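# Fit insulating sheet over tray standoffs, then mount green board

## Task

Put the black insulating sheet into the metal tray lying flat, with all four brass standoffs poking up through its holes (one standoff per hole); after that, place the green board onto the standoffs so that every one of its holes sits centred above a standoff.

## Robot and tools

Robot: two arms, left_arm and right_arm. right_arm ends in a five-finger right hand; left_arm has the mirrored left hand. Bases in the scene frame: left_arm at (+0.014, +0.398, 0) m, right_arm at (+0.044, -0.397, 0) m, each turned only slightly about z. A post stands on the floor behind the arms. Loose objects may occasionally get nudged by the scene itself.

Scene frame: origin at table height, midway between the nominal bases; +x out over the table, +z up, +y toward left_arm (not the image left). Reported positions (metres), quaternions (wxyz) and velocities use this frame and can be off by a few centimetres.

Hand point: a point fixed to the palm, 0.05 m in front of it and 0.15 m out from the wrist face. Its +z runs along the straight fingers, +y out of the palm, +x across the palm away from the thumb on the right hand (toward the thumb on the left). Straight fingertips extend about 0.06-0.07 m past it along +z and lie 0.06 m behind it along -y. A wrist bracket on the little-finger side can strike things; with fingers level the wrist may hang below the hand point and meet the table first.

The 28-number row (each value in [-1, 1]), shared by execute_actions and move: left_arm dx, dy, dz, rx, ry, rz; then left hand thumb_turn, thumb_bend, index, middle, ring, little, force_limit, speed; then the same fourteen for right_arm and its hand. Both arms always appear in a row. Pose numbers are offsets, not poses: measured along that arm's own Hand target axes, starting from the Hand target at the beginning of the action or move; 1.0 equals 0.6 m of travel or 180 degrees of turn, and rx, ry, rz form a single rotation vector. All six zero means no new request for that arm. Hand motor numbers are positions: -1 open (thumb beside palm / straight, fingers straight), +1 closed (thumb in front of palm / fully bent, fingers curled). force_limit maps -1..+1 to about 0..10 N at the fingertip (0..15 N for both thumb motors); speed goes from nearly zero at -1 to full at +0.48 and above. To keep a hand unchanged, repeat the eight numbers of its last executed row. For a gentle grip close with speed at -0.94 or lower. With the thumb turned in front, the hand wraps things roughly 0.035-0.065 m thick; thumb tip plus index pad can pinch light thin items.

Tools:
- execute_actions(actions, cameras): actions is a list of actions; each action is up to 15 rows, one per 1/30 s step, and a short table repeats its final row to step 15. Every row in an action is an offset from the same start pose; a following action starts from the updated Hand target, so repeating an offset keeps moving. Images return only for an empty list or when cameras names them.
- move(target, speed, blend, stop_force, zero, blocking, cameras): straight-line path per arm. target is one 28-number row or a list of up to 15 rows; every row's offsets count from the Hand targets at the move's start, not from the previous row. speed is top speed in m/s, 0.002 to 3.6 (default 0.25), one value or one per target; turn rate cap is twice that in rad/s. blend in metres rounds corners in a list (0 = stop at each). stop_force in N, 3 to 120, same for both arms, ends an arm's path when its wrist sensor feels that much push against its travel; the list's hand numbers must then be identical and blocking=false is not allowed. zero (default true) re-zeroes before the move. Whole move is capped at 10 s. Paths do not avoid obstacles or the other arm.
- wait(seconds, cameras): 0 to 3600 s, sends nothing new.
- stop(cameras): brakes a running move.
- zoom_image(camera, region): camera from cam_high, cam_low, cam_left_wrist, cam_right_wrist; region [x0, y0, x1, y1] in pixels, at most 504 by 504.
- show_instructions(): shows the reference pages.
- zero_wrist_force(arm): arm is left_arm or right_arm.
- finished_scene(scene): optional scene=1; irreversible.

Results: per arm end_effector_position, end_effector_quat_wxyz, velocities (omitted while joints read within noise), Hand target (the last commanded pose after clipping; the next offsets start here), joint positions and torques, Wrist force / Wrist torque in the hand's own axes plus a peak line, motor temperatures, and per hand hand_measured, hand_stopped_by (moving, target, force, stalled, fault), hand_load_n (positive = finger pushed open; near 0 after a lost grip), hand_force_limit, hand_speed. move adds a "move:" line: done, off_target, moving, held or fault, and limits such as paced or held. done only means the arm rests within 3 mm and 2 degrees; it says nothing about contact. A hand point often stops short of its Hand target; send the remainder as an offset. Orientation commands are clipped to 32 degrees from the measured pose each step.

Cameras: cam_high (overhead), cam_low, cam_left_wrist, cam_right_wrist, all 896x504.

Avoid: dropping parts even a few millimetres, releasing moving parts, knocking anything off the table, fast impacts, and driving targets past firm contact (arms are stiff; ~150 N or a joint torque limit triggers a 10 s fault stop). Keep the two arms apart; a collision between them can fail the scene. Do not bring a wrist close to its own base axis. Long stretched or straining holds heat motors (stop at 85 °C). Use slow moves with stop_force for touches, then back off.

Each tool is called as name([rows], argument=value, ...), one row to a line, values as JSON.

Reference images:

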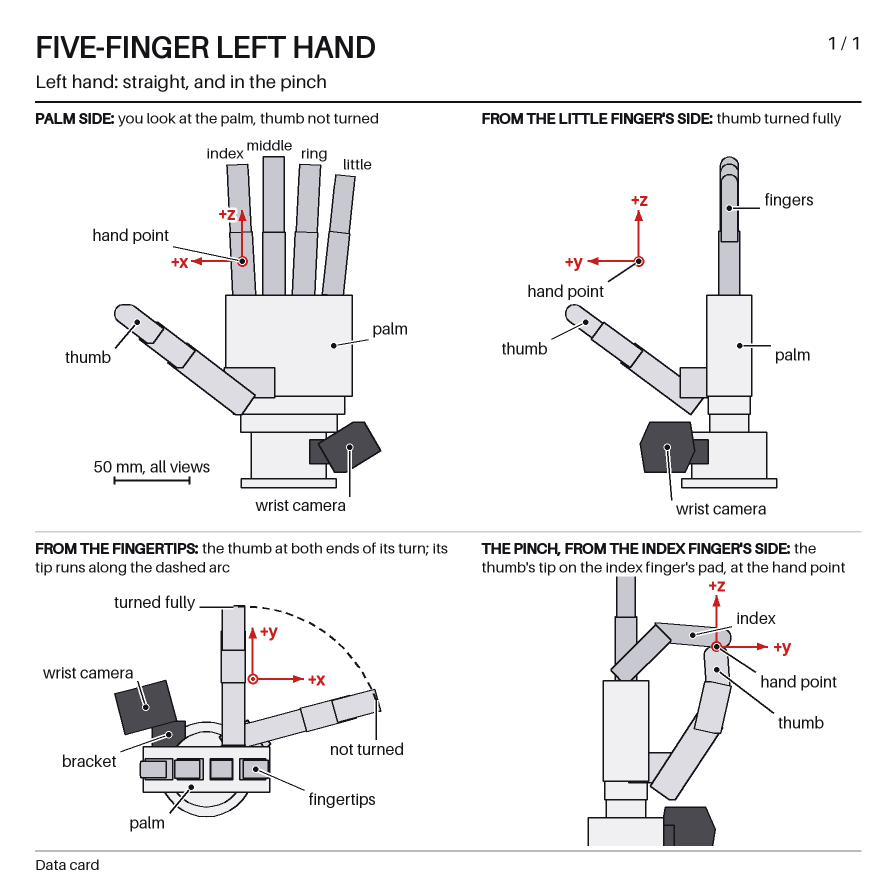

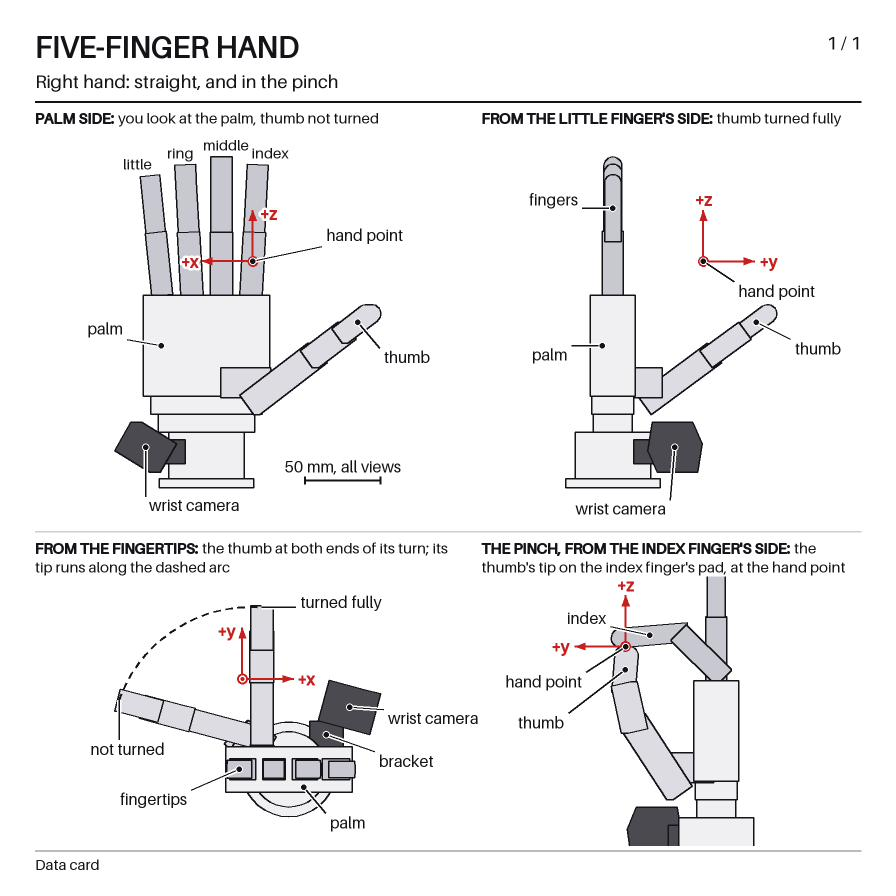

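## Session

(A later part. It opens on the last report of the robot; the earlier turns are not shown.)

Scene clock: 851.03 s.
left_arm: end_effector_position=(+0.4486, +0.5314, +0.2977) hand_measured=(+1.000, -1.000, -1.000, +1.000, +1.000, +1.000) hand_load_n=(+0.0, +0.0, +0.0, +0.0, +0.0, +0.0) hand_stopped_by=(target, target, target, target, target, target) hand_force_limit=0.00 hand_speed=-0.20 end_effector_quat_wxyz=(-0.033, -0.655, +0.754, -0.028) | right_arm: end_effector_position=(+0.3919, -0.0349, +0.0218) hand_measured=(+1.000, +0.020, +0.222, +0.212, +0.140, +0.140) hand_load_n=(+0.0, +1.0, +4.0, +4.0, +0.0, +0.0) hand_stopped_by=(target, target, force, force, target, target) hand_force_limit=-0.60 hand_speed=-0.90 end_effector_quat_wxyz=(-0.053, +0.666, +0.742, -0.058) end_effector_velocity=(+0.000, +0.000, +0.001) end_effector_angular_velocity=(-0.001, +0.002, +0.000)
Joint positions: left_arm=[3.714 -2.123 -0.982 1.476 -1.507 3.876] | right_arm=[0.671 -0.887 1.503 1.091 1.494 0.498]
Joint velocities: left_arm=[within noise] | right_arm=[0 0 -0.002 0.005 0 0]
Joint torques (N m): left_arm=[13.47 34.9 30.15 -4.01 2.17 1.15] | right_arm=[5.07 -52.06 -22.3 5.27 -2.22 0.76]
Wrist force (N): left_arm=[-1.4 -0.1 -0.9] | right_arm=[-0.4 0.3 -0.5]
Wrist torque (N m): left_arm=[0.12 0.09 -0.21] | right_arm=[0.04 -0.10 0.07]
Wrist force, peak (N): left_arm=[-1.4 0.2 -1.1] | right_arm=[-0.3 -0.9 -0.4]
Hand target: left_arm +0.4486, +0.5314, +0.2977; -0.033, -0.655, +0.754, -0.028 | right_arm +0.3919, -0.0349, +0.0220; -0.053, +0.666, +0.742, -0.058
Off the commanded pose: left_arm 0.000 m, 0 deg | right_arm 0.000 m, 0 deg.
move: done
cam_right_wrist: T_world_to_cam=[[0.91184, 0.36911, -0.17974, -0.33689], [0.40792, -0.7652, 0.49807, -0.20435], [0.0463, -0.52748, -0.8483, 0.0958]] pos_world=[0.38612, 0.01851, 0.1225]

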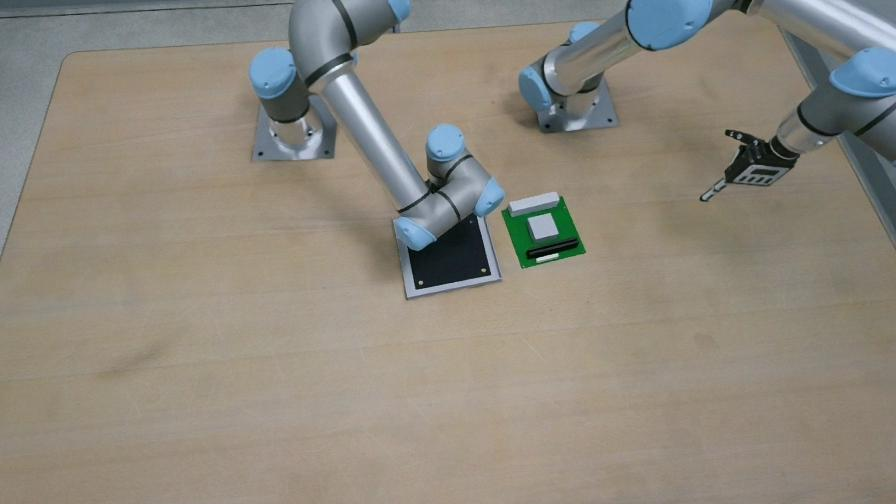

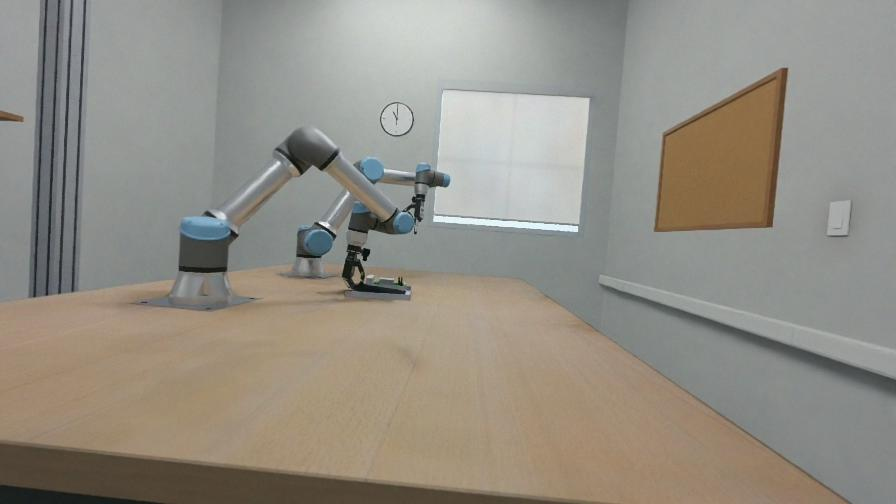

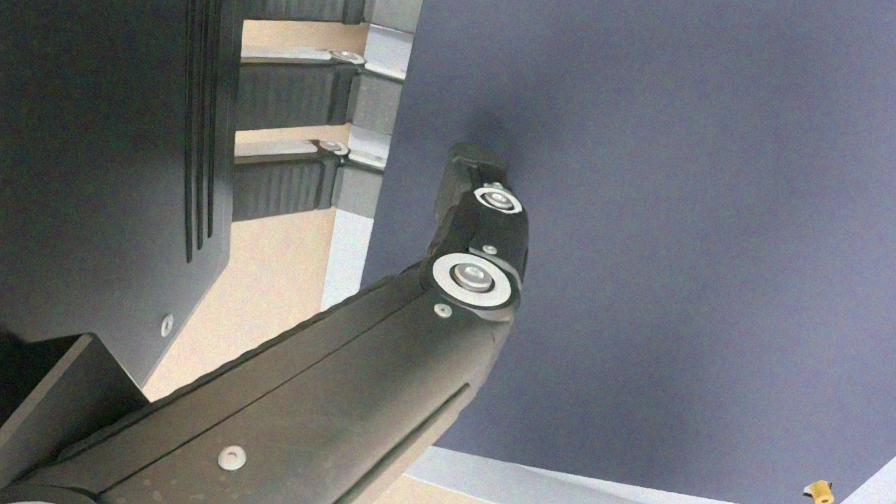

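move(target=[0,0,0,0,0,0,1,-1,-1,1,1,1,0,-0.2,0,0.00165,0.0064,0,0,0,1,0.02,0.3,0.3,0.14,0.14,-0.6,-0.9], speed=0.02, cameras=["cam_high","cam_low","cam_right_wrist"])

zoom_image(camera="cam_low", region=[340, 250, 430, 310])

Scene clock: 860.53 s.
left_arm: end_effector_position=(+0.4486, +0.5314, +0.2977) hand_measured=(+1.000, -1.000, -1.000, +1.000, +1.000, +1.000) hand_load_n=(+0.0, +0.0, +0.0, +0.0, +0.0, +0.0) hand_stopped_by=(target, target, target, target, target, target) hand_force_limit=0.00 hand_speed=-0.20 end_effector_quat_wxyz=(-0.033, -0.655, +0.754, -0.028) | right_arm: end_effector_position=(+0.3923, -0.0348, +0.0179) hand_measured=(+1.000, +0.020, +0.222, +0.212, +0.140, +0.140) hand_load_n=(+0.0, +0.5, +4.0, +4.0, +0.0, +0.0) hand_stopped_by=(target, target, force, force, target, target) hand_force_limit=-0.60 hand_speed=-0.90 end_effector_quat_wxyz=(-0.053, +0.666, +0.742, -0.058)
Joint positions: left_arm=[3.714 -2.123 -0.982 1.476 -1.507 3.876] | right_arm=[0.671 -0.881 1.505 1.084 1.494 0.497]
Joint torques (N m): left_arm=[13.98 35.77 29.11 -3.86 2.24 1.38] | right_arm=[-9.87 -49.51 -10.37 4.63 0.59 -1.27]
Wrist force (N): left_arm=[-1.4 0.2 -1.1] | right_arm=[0.0 -0.8 -0.4]
Wrist torque (N m): left_arm=[0.18 0.07 -0.21] | right_arm=[-0.02 -0.13 0.12]
Wrist force, peak (N): left_arm=[-1.6 0.1 -0.9] | right_arm=[-0.5 0.2 -1.0]
Hand target: left_arm +0.4486, +0.5314, +0.2977; -0.033, -0.655, +0.754, -0.028 | right_arm +0.3923, -0.0349, +0.0181; -0.053, +0.666, +0.742, -0.058
Off the commanded pose: left_arm 0.000 m, 0 deg | right_arm 0.000 m, 0 deg.
move: done
cam_right_wrist: T_world_to_cam=[[0.91184, 0.36917, -0.17961, -0.338], [0.40791, -0.76525, 0.498, -0.20253], [0.0464, -0.52736, -0.84837, 0.09258]] pos_world=[0.38652, 0.01861, 0.1187]

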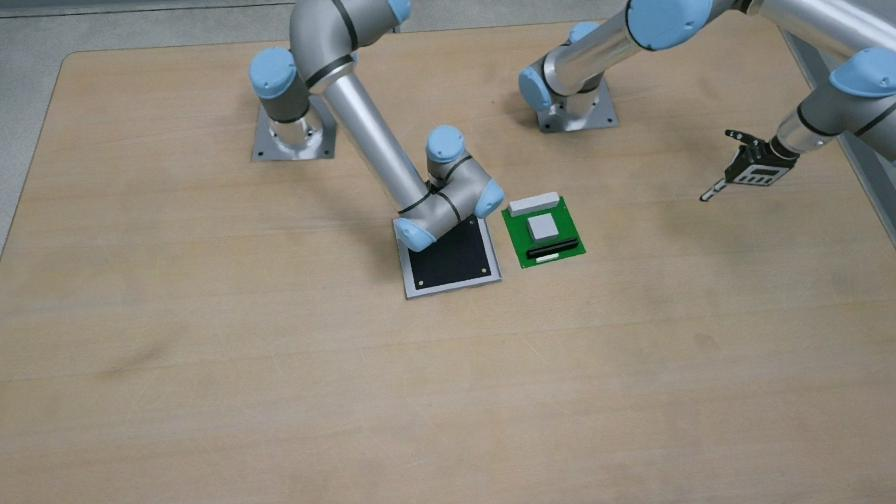

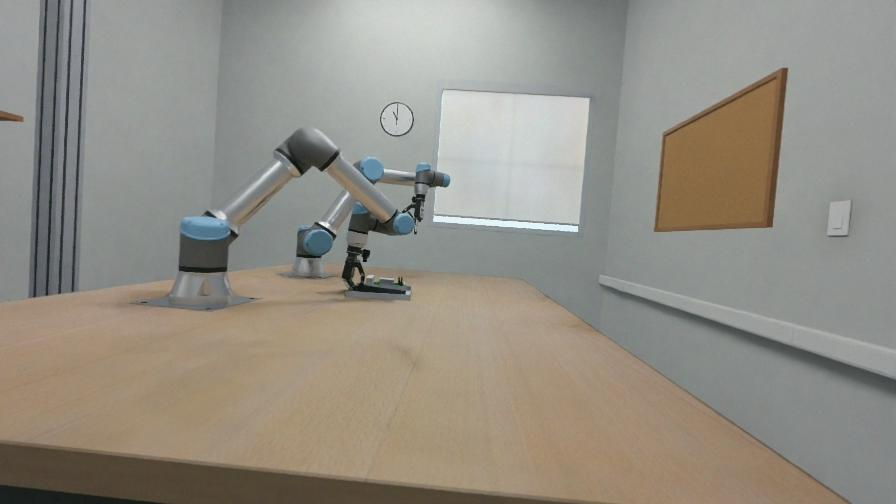

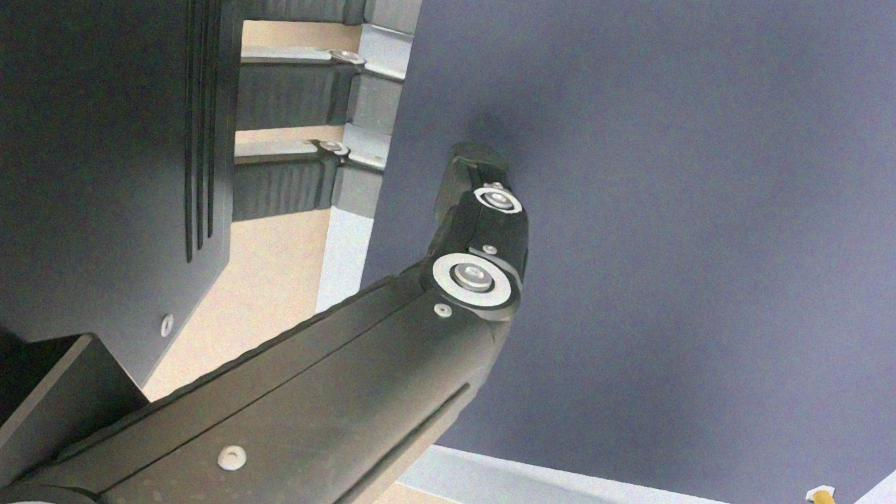

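Scaled by 5.600 from the camera's image (finer frame: 1280x720).

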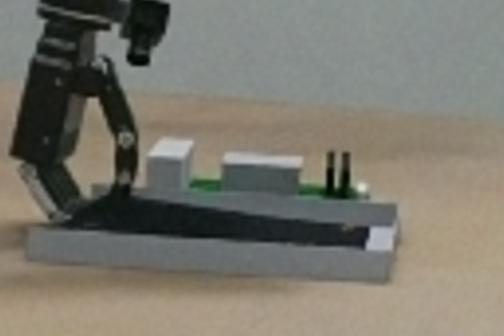

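move(target=[0,0,0,0,0,0,1,-1,-1,1,1,1,0,-0.2,0,0.00135,0.0086,0,0,0,1,0.02,0.3,0.3,0.14,0.14,-0.6,-0.9], speed=0.005, stop_force=3, cameras=["cam_high","cam_low"])

zoom_image(camera="cam_low", region=[340, 250, 430, 310])

zoom_image(camera="cam_high", region=[460, 210, 484, 234])

Scene clock: 866.60 s.
left_arm: end_effector_position=(+0.4486, +0.5314, +0.2977) hand_measured=(+1.000, -1.000, -1.000, +1.000, +1.000, +1.000) hand_load_n=(+0.0, -0.5, +0.0, +0.0, +0.0, +0.0) hand_stopped_by=(target, target, target, target, target, target) hand_force_limit=0.00 hand_speed=-0.20 end_effector_quat_wxyz=(-0.033, -0.655, +0.754, -0.028) | right_arm: end_effector_position=(+0.3923, -0.0348, +0.0163) hand_measured=(+1.000, +0.020, +0.222, +0.212, +0.140, +0.140) hand_load_n=(+0.0, +0.5, +4.0, +4.0, -3.5, +0.0) hand_stopped_by=(target, target, force, force, target, target) hand_force_limit=-0.60 hand_speed=-0.90 end_effector_quat_wxyz=(-0.053, +0.666, +0.742, -0.058)
Joint positions: left_arm=[3.714 -2.123 -0.982 1.476 -1.507 3.876] | right_arm=[0.671 -0.879 1.506 1.081 1.494 0.497]
Joint torques (N m): left_arm=[13.03 36.24 29.47 -3.94 2.38 1.26] | right_arm=[-9.04 -48.29 -20.99 4.72 1.29 1.43]
Wrist force (N): left_arm=[-1.4 0.0 -0.8] | right_arm=[0.2 -2.2 -3.1]
Wrist torque (N m): left_arm=[0.13 0.07 -0.20] | right_arm=[-0.02 -0.01 0.06]
Wrist force, peak (N): left_arm=[-1.6 0.1 -1.0] | right_arm=[0.6 -3.3 -4.4]
Hand target: left_arm +0.4486, +0.5314, +0.2977; -0.033, -0.655, +0.754, -0.028 | right_arm +0.3923, -0.0348, +0.0163; -0.053, +0.666, +0.742, -0.058 (not the last commanded pose)
Off the commanded pose: left_arm 0.000 m, 0 deg | right_arm 0.003 m, 0 deg.
move: contact (right_arm)

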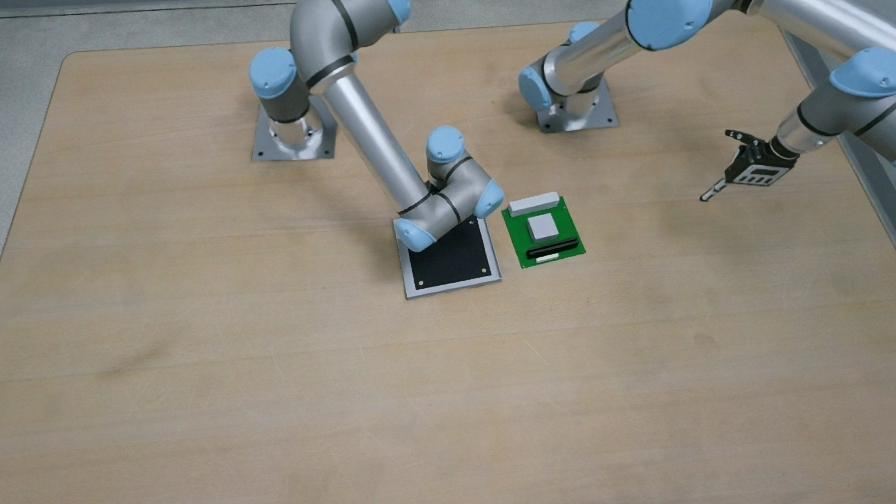

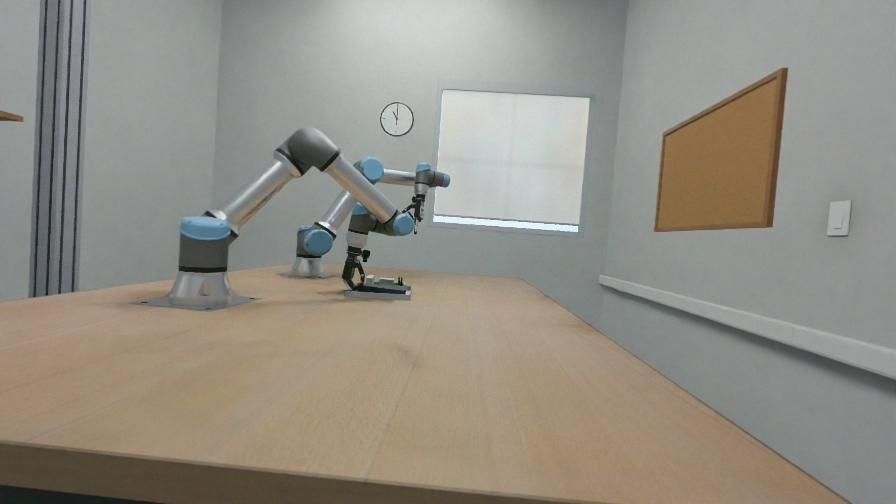

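Scaled by 5.600 from the camera's image (finer frame: 1280x720).

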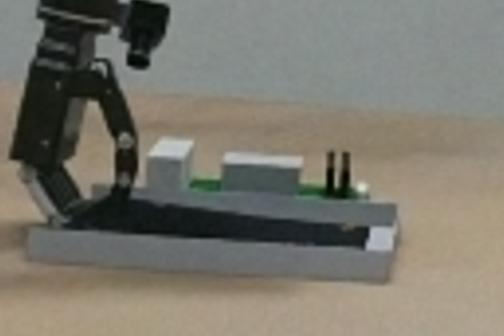

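Scaled by 21.000 from the camera's image (finer frame: 1280x720).

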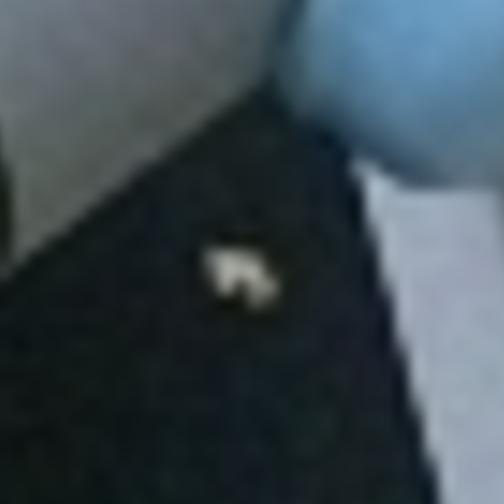

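move(target=[0,0,0,0,0,0,1,-1,-1,1,1,1,0,-0.2,0,0,0,0,0,0,1,-0.5,0.3,0.3,0.14,0.14,-0.6,-0.88], cameras=["cam_high","cam_low","cam_right_wrist"])

zoom_image(camera="cam_low", region=[340, 250, 430, 310])

zoom_image(camera="cam_high", region=[380, 200, 520, 310])

Scene clock: 878.63 s.
left_arm: end_effector_position=(+0.4486, +0.5314, +0.2977) hand_measured=(+1.000, -1.000, -1.000, +1.000, +1.000, +1.000) hand_load_n=(+0.0, +0.0, +0.5, +0.0, +0.0, +0.0) hand_stopped_by=(target, target, target, target, target, target) hand_force_limit=0.00 hand_speed=-0.20 end_effector_quat_wxyz=(-0.033, -0.655, +0.754, -0.028) | right_arm: end_effector_position=(+0.3923, -0.0348, +0.0163) hand_measured=(+1.000, -0.500, +0.222, +0.214, +0.140, +0.140) hand_load_n=(+0.0, +0.0, +0.5, +0.0, -3.5, +0.0) hand_stopped_by=(target, target, force, force, target, target) hand_force_limit=-0.60 hand_speed=-0.88 end_effector_quat_wxyz=(-0.053, +0.666, +0.742, -0.058)
Joint positions: left_arm=[3.714 -2.123 -0.982 1.476 -1.507 3.876] | right_arm=[0.671 -0.879 1.506 1.081 1.494 0.497]
Joint torques (N m): left_arm=[13.63 37.01 29.88 -4 2.03 1.38] | right_arm=[-9.56 -49.36 -22.09 3.6 1.3 0.81]
Wrist force (N): left_arm=[-1.3 0.1 -0.9] | right_arm=[0.5 -2.2 -2.6]
Wrist torque (N m): left_arm=[0.16 0.06 -0.21] | right_arm=[-0.04 -0.04 0.06]
Wrist force, peak (N): left_arm=[-1.5 0.4 -1.2] | right_arm=[-0.2 -2.5 -3.6]
Hand target: left_arm +0.4486, +0.5314, +0.2977; -0.033, -0.655, +0.754, -0.028 | right_arm +0.3923, -0.0348, +0.0163; -0.053, +0.666, +0.742, -0.058
Off the commanded pose: left_arm 0.000 m, 0 deg | right_arm 0.000 m, 0 deg.
move: done
cam_right_wrist: T_world_to_cam=[[0.91183, 0.36918, -0.17966, -0.33825], [0.40794, -0.76519, 0.49806, -0.20178], [0.0464, -0.52743, -0.84833, 0.09108]] pos_world=[0.38652, 0.01851, 0.117]

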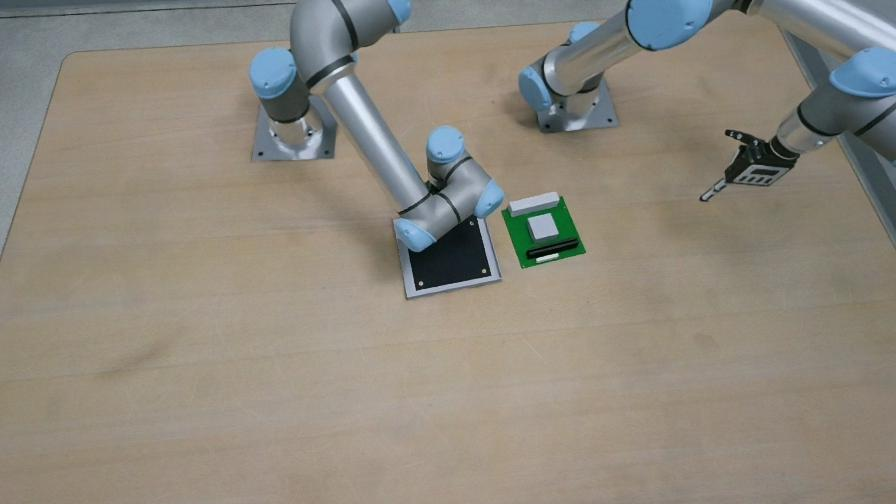

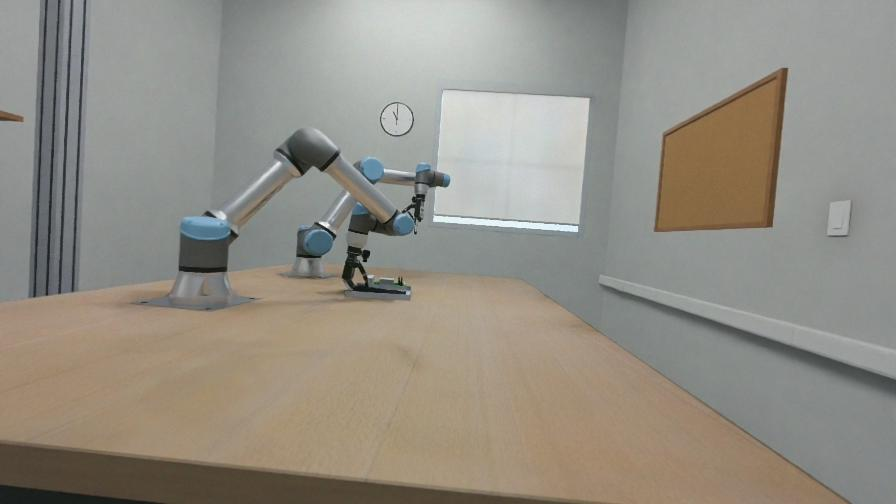

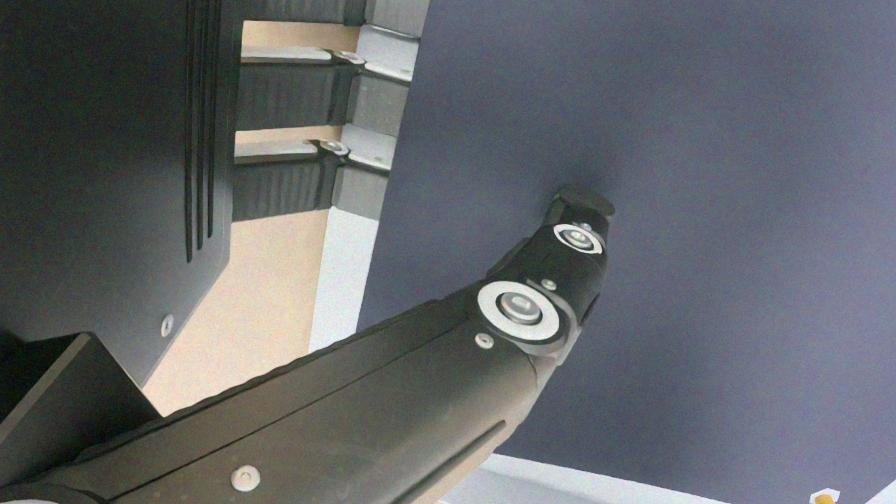

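Scaled by 5.600 from the camera's image (finer frame: 1280x720).

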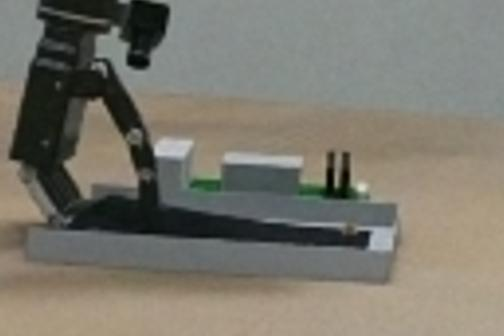

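Scaled by 3.600 from the camera's image (finer frame: 1280x720).

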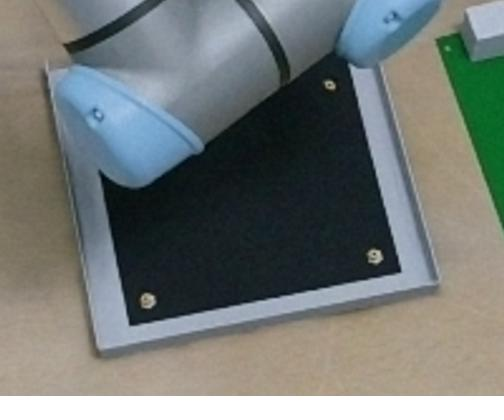

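move([
  [0,0,0,0,0,0,1,-1,-1,1,1,1,0,-0.2,0,-0.0003,-0.002,0,0,0,1,-1,0.3,0.3,0.14,0.14,-0.6,-0.7],
  [0,0,0,0,0,0,1,-1,-1,1,1,1,0,-0.2,0,-0.0333,0.0032,0,0,0,1,-1,0.3,0.3,0.14,0.14,-0.6,-0.7],
], speed=0.03, cameras=["cam_high","cam_low","cam_right_wrist"])

zoom_image(camera="cam_low", region=[340, 250, 430, 310])

zoom_image(camera="cam_high", region=[380, 200, 520, 310])

Scene clock: 888.67 s.
left_arm: end_effector_position=(+0.4486, +0.5314, +0.2977) hand_measured=(+1.000, -1.000, -1.000, +1.000, +1.000, +1.000) hand_load_n=(+0.0, +0.0, +0.0, +0.5, +0.5, +0.0) hand_stopped_by=(target, target, target, target, target, target) hand_force_limit=0.00 hand_speed=-0.20 end_effector_quat_wxyz=(-0.033, -0.655, +0.754, -0.028) | right_arm: end_effector_position=(+0.3723, -0.0369, +0.0176) hand_measured=(+1.000, -1.000, +0.222, +0.214, +0.140, +0.140) hand_load_n=(+0.0, +0.0, +0.5, +0.0, +0.0, +0.0) hand_stopped_by=(target, target, force, force, target, target) hand_force_limit=-0.60 hand_speed=-0.70 end_effector_quat_wxyz=(-0.053, +0.666, +0.742, -0.058) end_effector_velocity=(+0.003, +0.001, +0.001) end_effector_angular_velocity=(+0.003, -0.004, +0.000)
Joint positions: left_arm=[3.714 -2.123 -0.982 1.476 -1.507 3.876] | right_arm=[0.692 -0.909 1.556 1.058 1.491 0.518]
Joint velocities: left_arm=[within noise] | right_arm=[-0.003 0.001 -0.006 0 0 -0.002]
Joint torques (N m): left_arm=[13.26 36.55 29.97 -3.85 1.98 1.28] | right_arm=[-8.16 -29.17 -21.46 4.35 -1.72 -1.46]
Wrist force (N): left_arm=[-1.2 0.0 -0.9] | right_arm=[0.0 -0.8 -0.7]
Wrist torque (N m): left_arm=[0.13 0.04 -0.19] | right_arm=[0.00 -0.12 0.06]
Wrist force, peak (N): left_arm=[-1.6 0.4 -1.0] | right_arm=[-0.1 -2.5 -3.8]
Hand target: left_arm +0.4486, +0.5314, +0.2977; -0.033, -0.655, +0.754, -0.028 | right_arm +0.3724, -0.0370, +0.0175; -0.053, +0.666, +0.742, -0.058
Off the commanded pose: left_arm 0.000 m, 0 deg | right_arm 0.000 m, 0 deg.
move: done
cam_right_wrist: T_world_to_cam=[[0.91191, 0.36915, -0.17931, -0.31908], [0.40775, -0.76534, 0.498, -0.1958], [0.0466, -0.52724, -0.84844, 0.09194]] pos_world=[0.36652, 0.01641, 0.1183]

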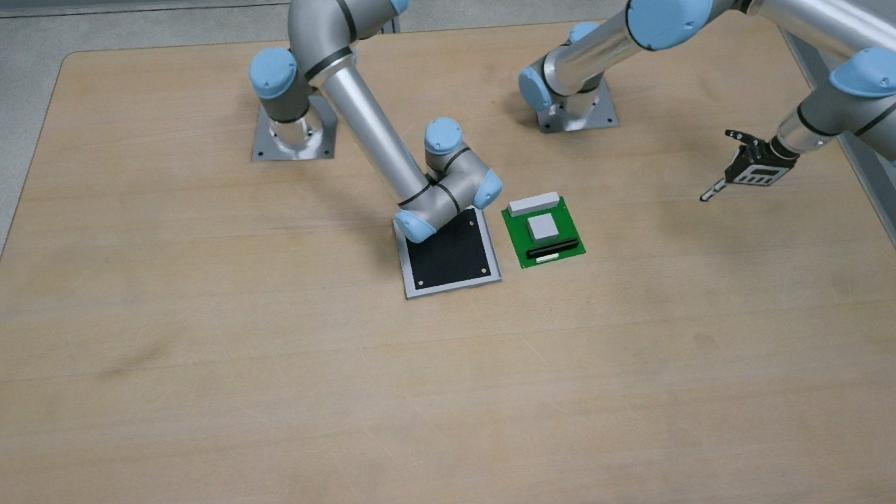

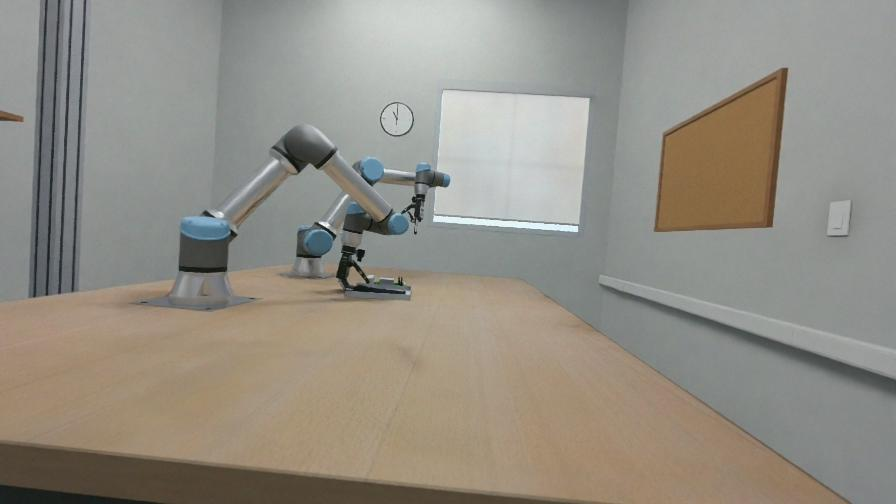

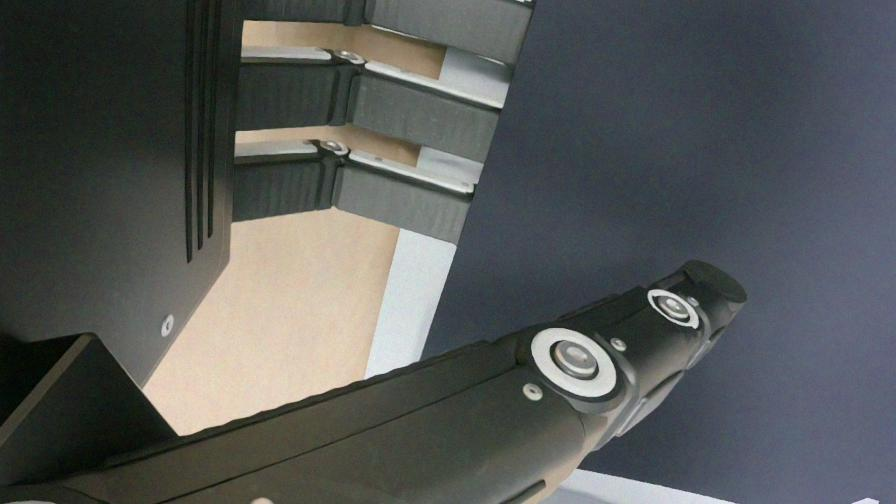

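Scaled by 5.600 from the camera's image (finer frame: 1280x720).

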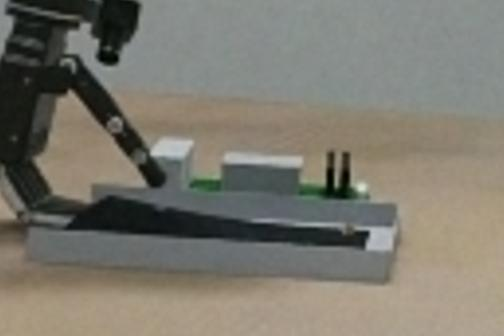

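Scaled by 3.600 from the camera's image (finer frame: 1280x720).

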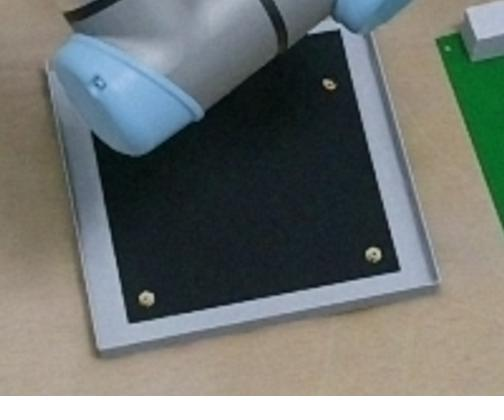

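move([
  [0,0,0,0,0,0,1,-1,-1,1,1,1,0,-0.2,0,-0.0329,0.0052,0,0,0,1,-1,0.3,0.3,0.14,0.14,-0.6,-0.7],
  [0,0,0,0,0,0,1,-1,-1,1,1,1,0,-0.2,0,-0.09,-0.0,0,0,0,1,-1,0.3,0.3,0.14,0.14,-0.6,-0.7],
], speed=[0.02,0.08], cameras=["cam_high","cam_low","cam_right_wrist"])

zoom_image(camera="cam_low", region=[340, 250, 430, 310])

zoom_image(camera="cam_high", region=[380, 200, 520, 310])

Scene clock: 895.07 s.
left_arm: end_effector_position=(+0.4486, +0.5314, +0.2977) hand_measured=(+1.000, -1.000, -1.000, +1.000, +1.000, +1.000) hand_load_n=(+0.0, +0.0, +0.0, +0.5, +0.0, +0.0) hand_stopped_by=(target, target, target, target, target, target) hand_force_limit=0.00 hand_speed=-0.20 end_effector_quat_wxyz=(-0.033, -0.655, +0.754, -0.028) | right_arm: end_effector_position=(+0.3194, -0.0427, +0.0260) hand_measured=(+1.000, -1.000, +0.222, +0.214, +0.140, +0.140) hand_load_n=(+0.0, +0.0, +0.0, +0.0, +0.0, +0.0) hand_stopped_by=(target, target, force, force, target, target) hand_force_limit=-0.60 hand_speed=-0.70 end_effector_quat_wxyz=(-0.053, +0.666, +0.742, -0.057)
Joint positions: left_arm=[3.714 -2.123 -0.982 1.476 -1.507 3.876] | right_arm=[0.753 -0.99 1.675 1.016 1.483 0.579]
Joint torques (N m): left_arm=[13.43 37.04 30.69 -4.02 2.17 1.28] | right_arm=[-10.73 -26.8 -21.37 4.88 0.06 -1.66]
Wrist force (N): left_arm=[-1.5 0.4 -1.1] | right_arm=[0.1 -1.0 -0.6]
Wrist torque (N m): left_arm=[0.20 0.09 -0.22] | right_arm=[-0.05 -0.14 0.22]
Wrist force, peak (N): left_arm=[-1.5 0.4 -1.1] | right_arm=[-0.1 -1.8 -0.7]
Hand target: left_arm +0.4486, +0.5314, +0.2977; -0.033, -0.655, +0.754, -0.028 | right_arm +0.3194, -0.0428, +0.0260; -0.053, +0.666, +0.742, -0.058
Off the commanded pose: left_arm 0.000 m, 0 deg | right_arm 0.000 m, 0 deg.
move: done
cam_right_wrist: T_world_to_cam=[[0.91187, 0.36923, -0.17932, -0.26713], [0.40781, -0.76535, 0.49792, -0.18274], [0.0466, -0.52717, -0.84848, 0.09854]] pos_world=[0.31352, 0.01071, 0.1267]

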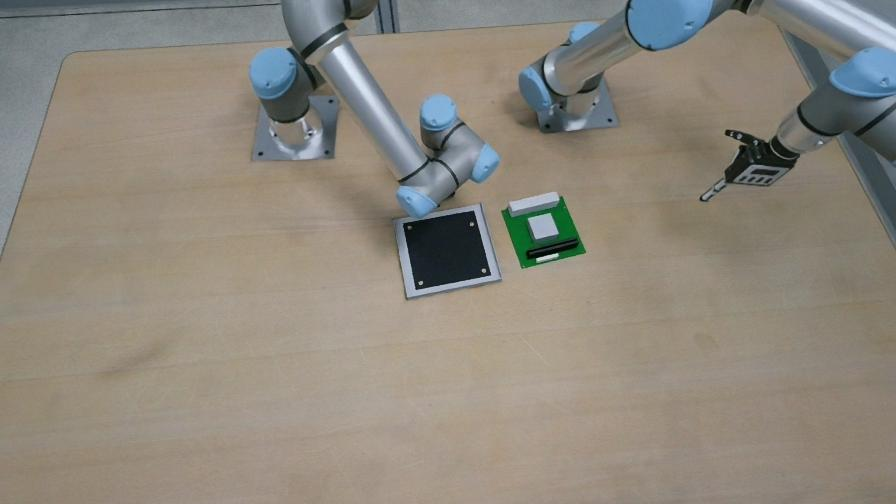

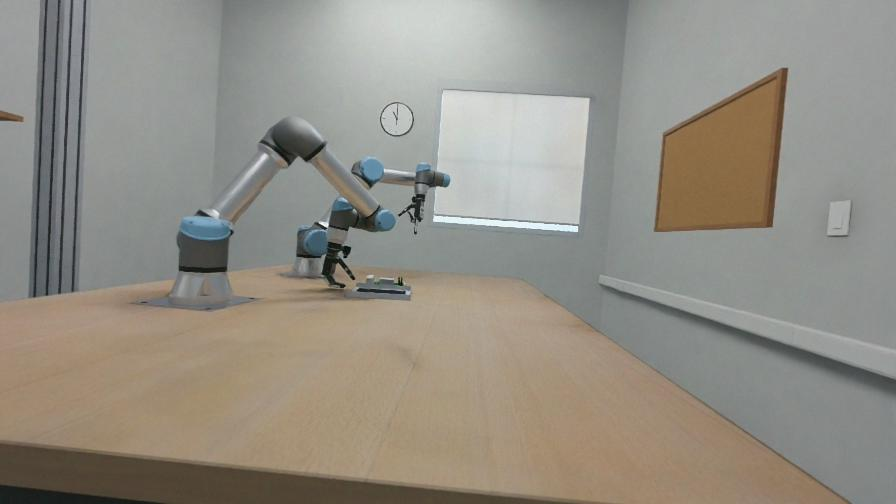

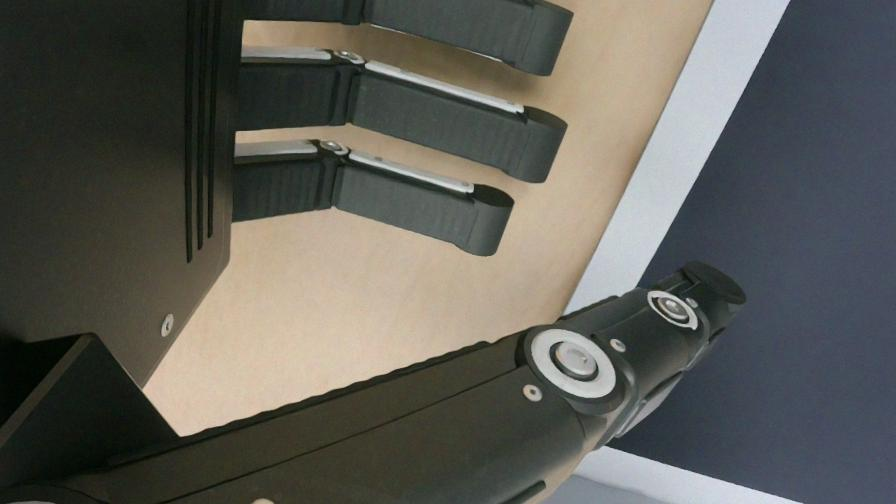

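Scaled by 5.600 from the camera's image (finer frame: 1280x720).

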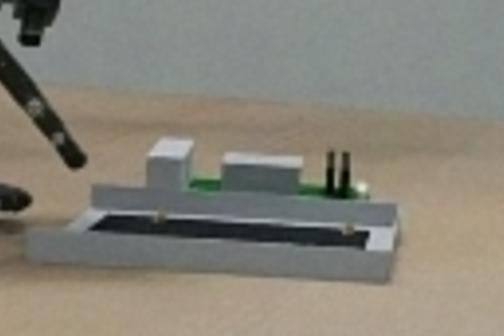

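Scaled by 3.600 from the camera's image (finer frame: 1280x720).

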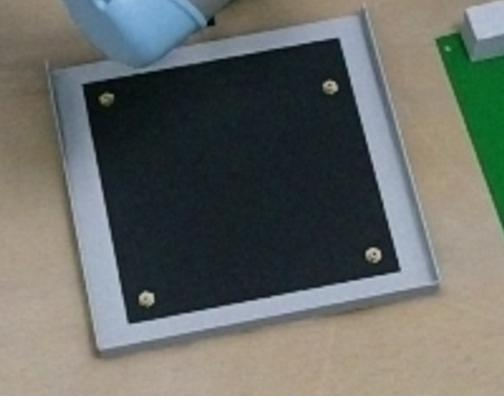

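move([
  [0,0,0,0,0,0,1,-1,-1,1,1,1,0,-0.2,0,-0.1015,-0.3213,0,0,0,1,-1,0.3,0.3,0.14,0.14,-0.6,-0.7],
  [0,0,0,0,0,0,1,-1,-1,1,1,1,0,-0.2,-0.75,-0.0652,-0.4115,0,0,0,1,-1,0.3,0.3,0.14,0.14,-0.6,-0.7],
], speed=0.25, blend=[0.06,0], cameras=["all"])

zoom_image(camera="cam_high", region=[380, 190, 500, 310])

zoom_image(camera="cam_high", region=[490, 180, 600, 280])

zoom_image(camera="cam_low", region=[335, 260, 425, 310])

Scene clock: 954.10 s.
left_arm: end_effector_position=(+0.4486, +0.5314, +0.2977) hand_measured=(+1.000, -1.000, -1.000, +1.000, +1.000, +1.000) hand_load_n=(+0.0, +0.0, +0.0, +0.0, +0.0, +0.0) hand_stopped_by=(target, target, target, target, target, target) hand_force_limit=0.00 hand_speed=-0.20 end_effector_quat_wxyz=(-0.033, -0.655, +0.754, -0.028) | right_arm: end_effector_position=(+0.3679, -0.4906, +0.2750) hand_measured=(+1.000, -1.000, +0.222, +0.214, +0.140, +0.140) hand_load_n=(+0.0, +0.0, +0.0, +0.0, +0.0, +0.0) hand_stopped_by=(target, target, force, force, target, target) hand_force_limit=-0.60 hand_speed=-0.70 end_effector_quat_wxyz=(-0.053, +0.666, +0.742, -0.058)
Joint positions: left_arm=[3.714 -2.123 -0.982 1.476 -1.507 3.876] | right_arm=[-0.602 -1.595 1.766 1.514 1.678 -0.765]
Joint torques (N m): left_arm=[13.42 38.1 29.76 -3.95 2.15 1.24] | right_arm=[-10.52 -16.22 -23.24 3.03 -0.35 -1.99]
Wrist force (N): left_arm=[-1.5 0.3 -0.9] | right_arm=[0.0 -0.8 -0.3]
Wrist torque (N m): left_arm=[0.18 0.09 -0.22] | right_arm=[-0.03 -0.12 0.11]
Wrist force, peak (N): left_arm=[-1.6 0.0 -1.1] | right_arm=[-1.9 -0.8 -0.7]
Hand target: left_arm +0.4486, +0.5314, +0.2977; -0.033, -0.655, +0.754, -0.028 | right_arm +0.3679, -0.4907, +0.2750; -0.053, +0.666, +0.742, -0.058
Off the commanded pose: left_arm 0.000 m, 0 deg | right_arm 0.000 m, 0 deg.
move: done
cam_left_wrist: T_world_to_cam=[[0.92565, -0.37837, -0.00003, -0.21577], [-0.30206, -0.73902, 0.60217, 0.34515], [-0.22787, -0.55739, -0.79837, 0.75191]] pos_world=[0.47532, 0.59253, 0.39246]
cam_right_wrist: T_world_to_cam=[[0.91184, 0.36913, -0.17969, -0.1013], [0.40793, -0.76526, 0.49796, -0.66937], [0.0463, -0.52736, -0.84838, 0.07141]] pos_world=[0.36212, -0.43719, 0.3757]

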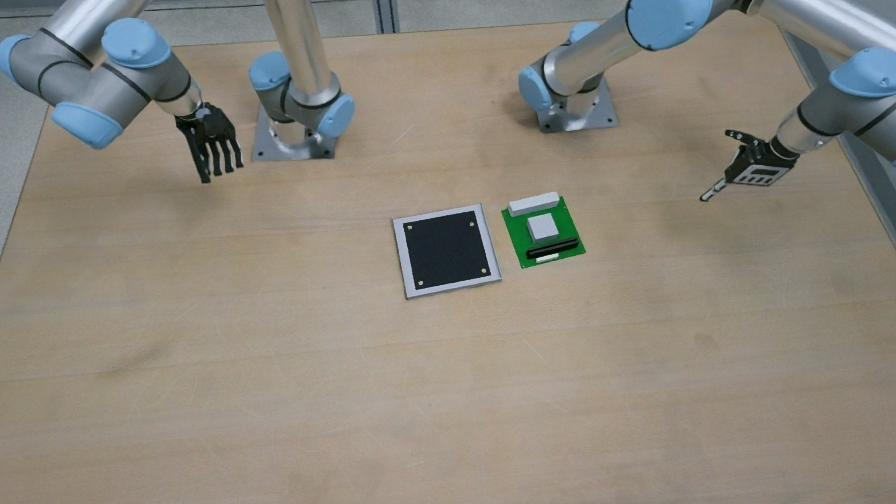

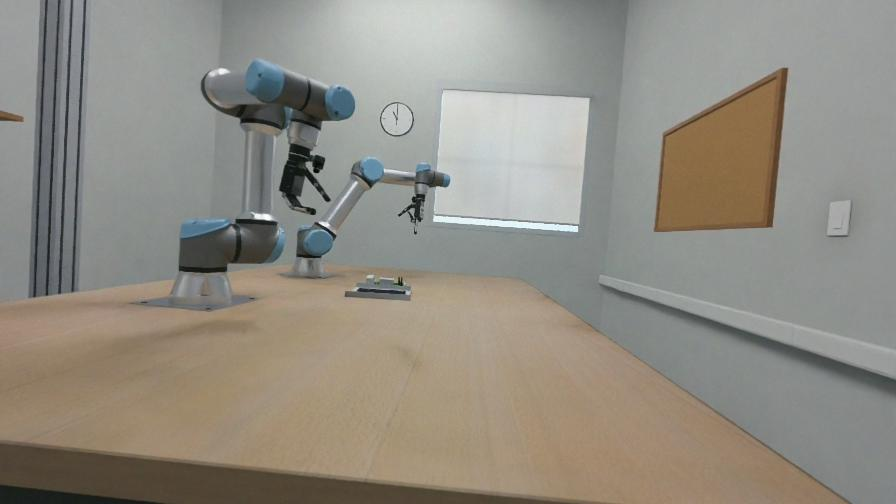

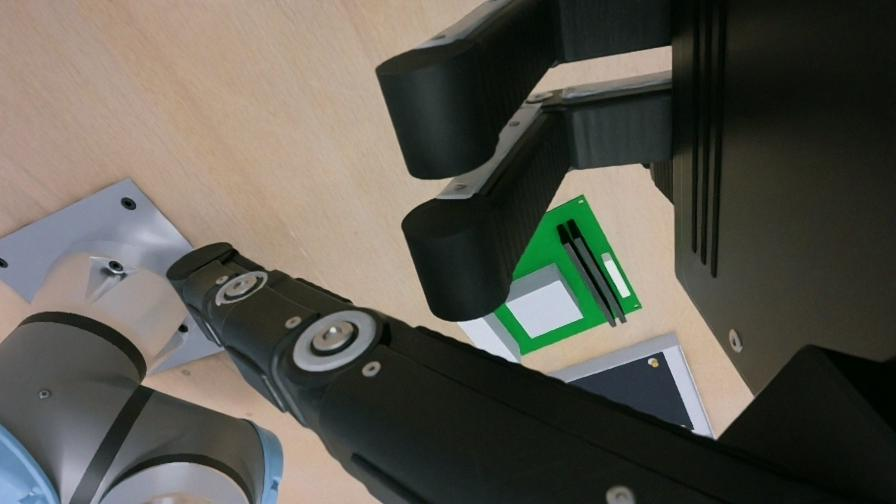

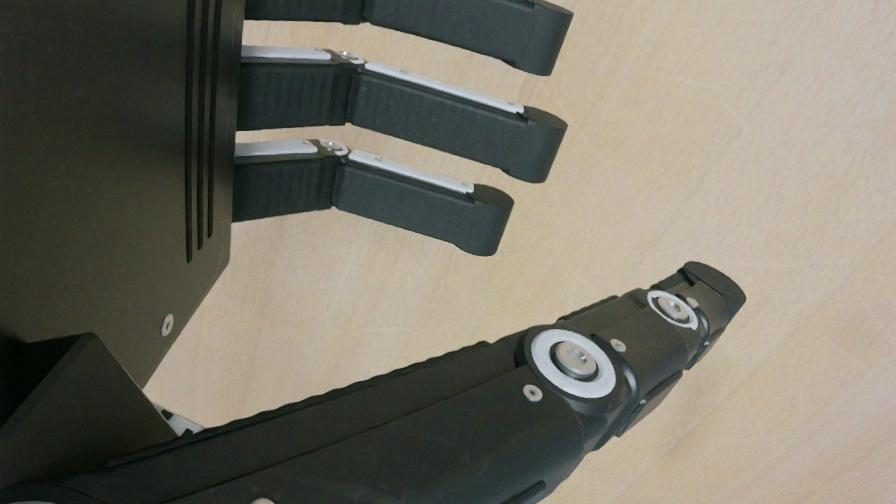

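Scaled by 4.200 from the camera's image (finer frame: 1280x720).

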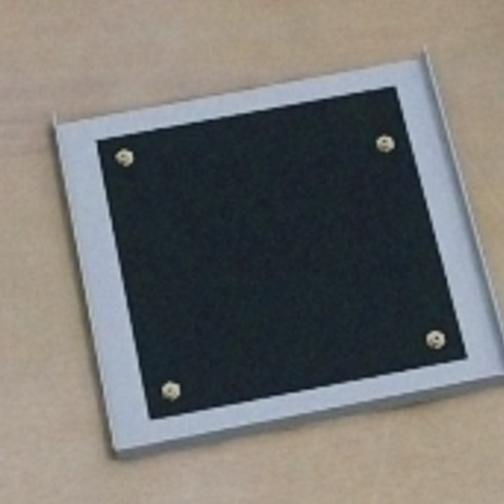

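Scaled by 4.582 from the camera's image (finer frame: 1280x720).

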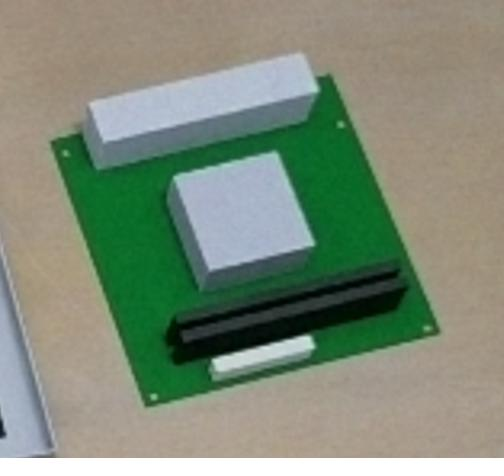

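Scaled by 5.600 from the camera's image (finer frame: 1280x720).

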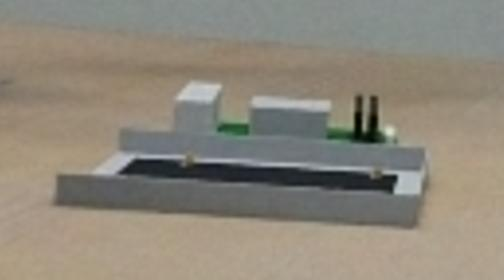

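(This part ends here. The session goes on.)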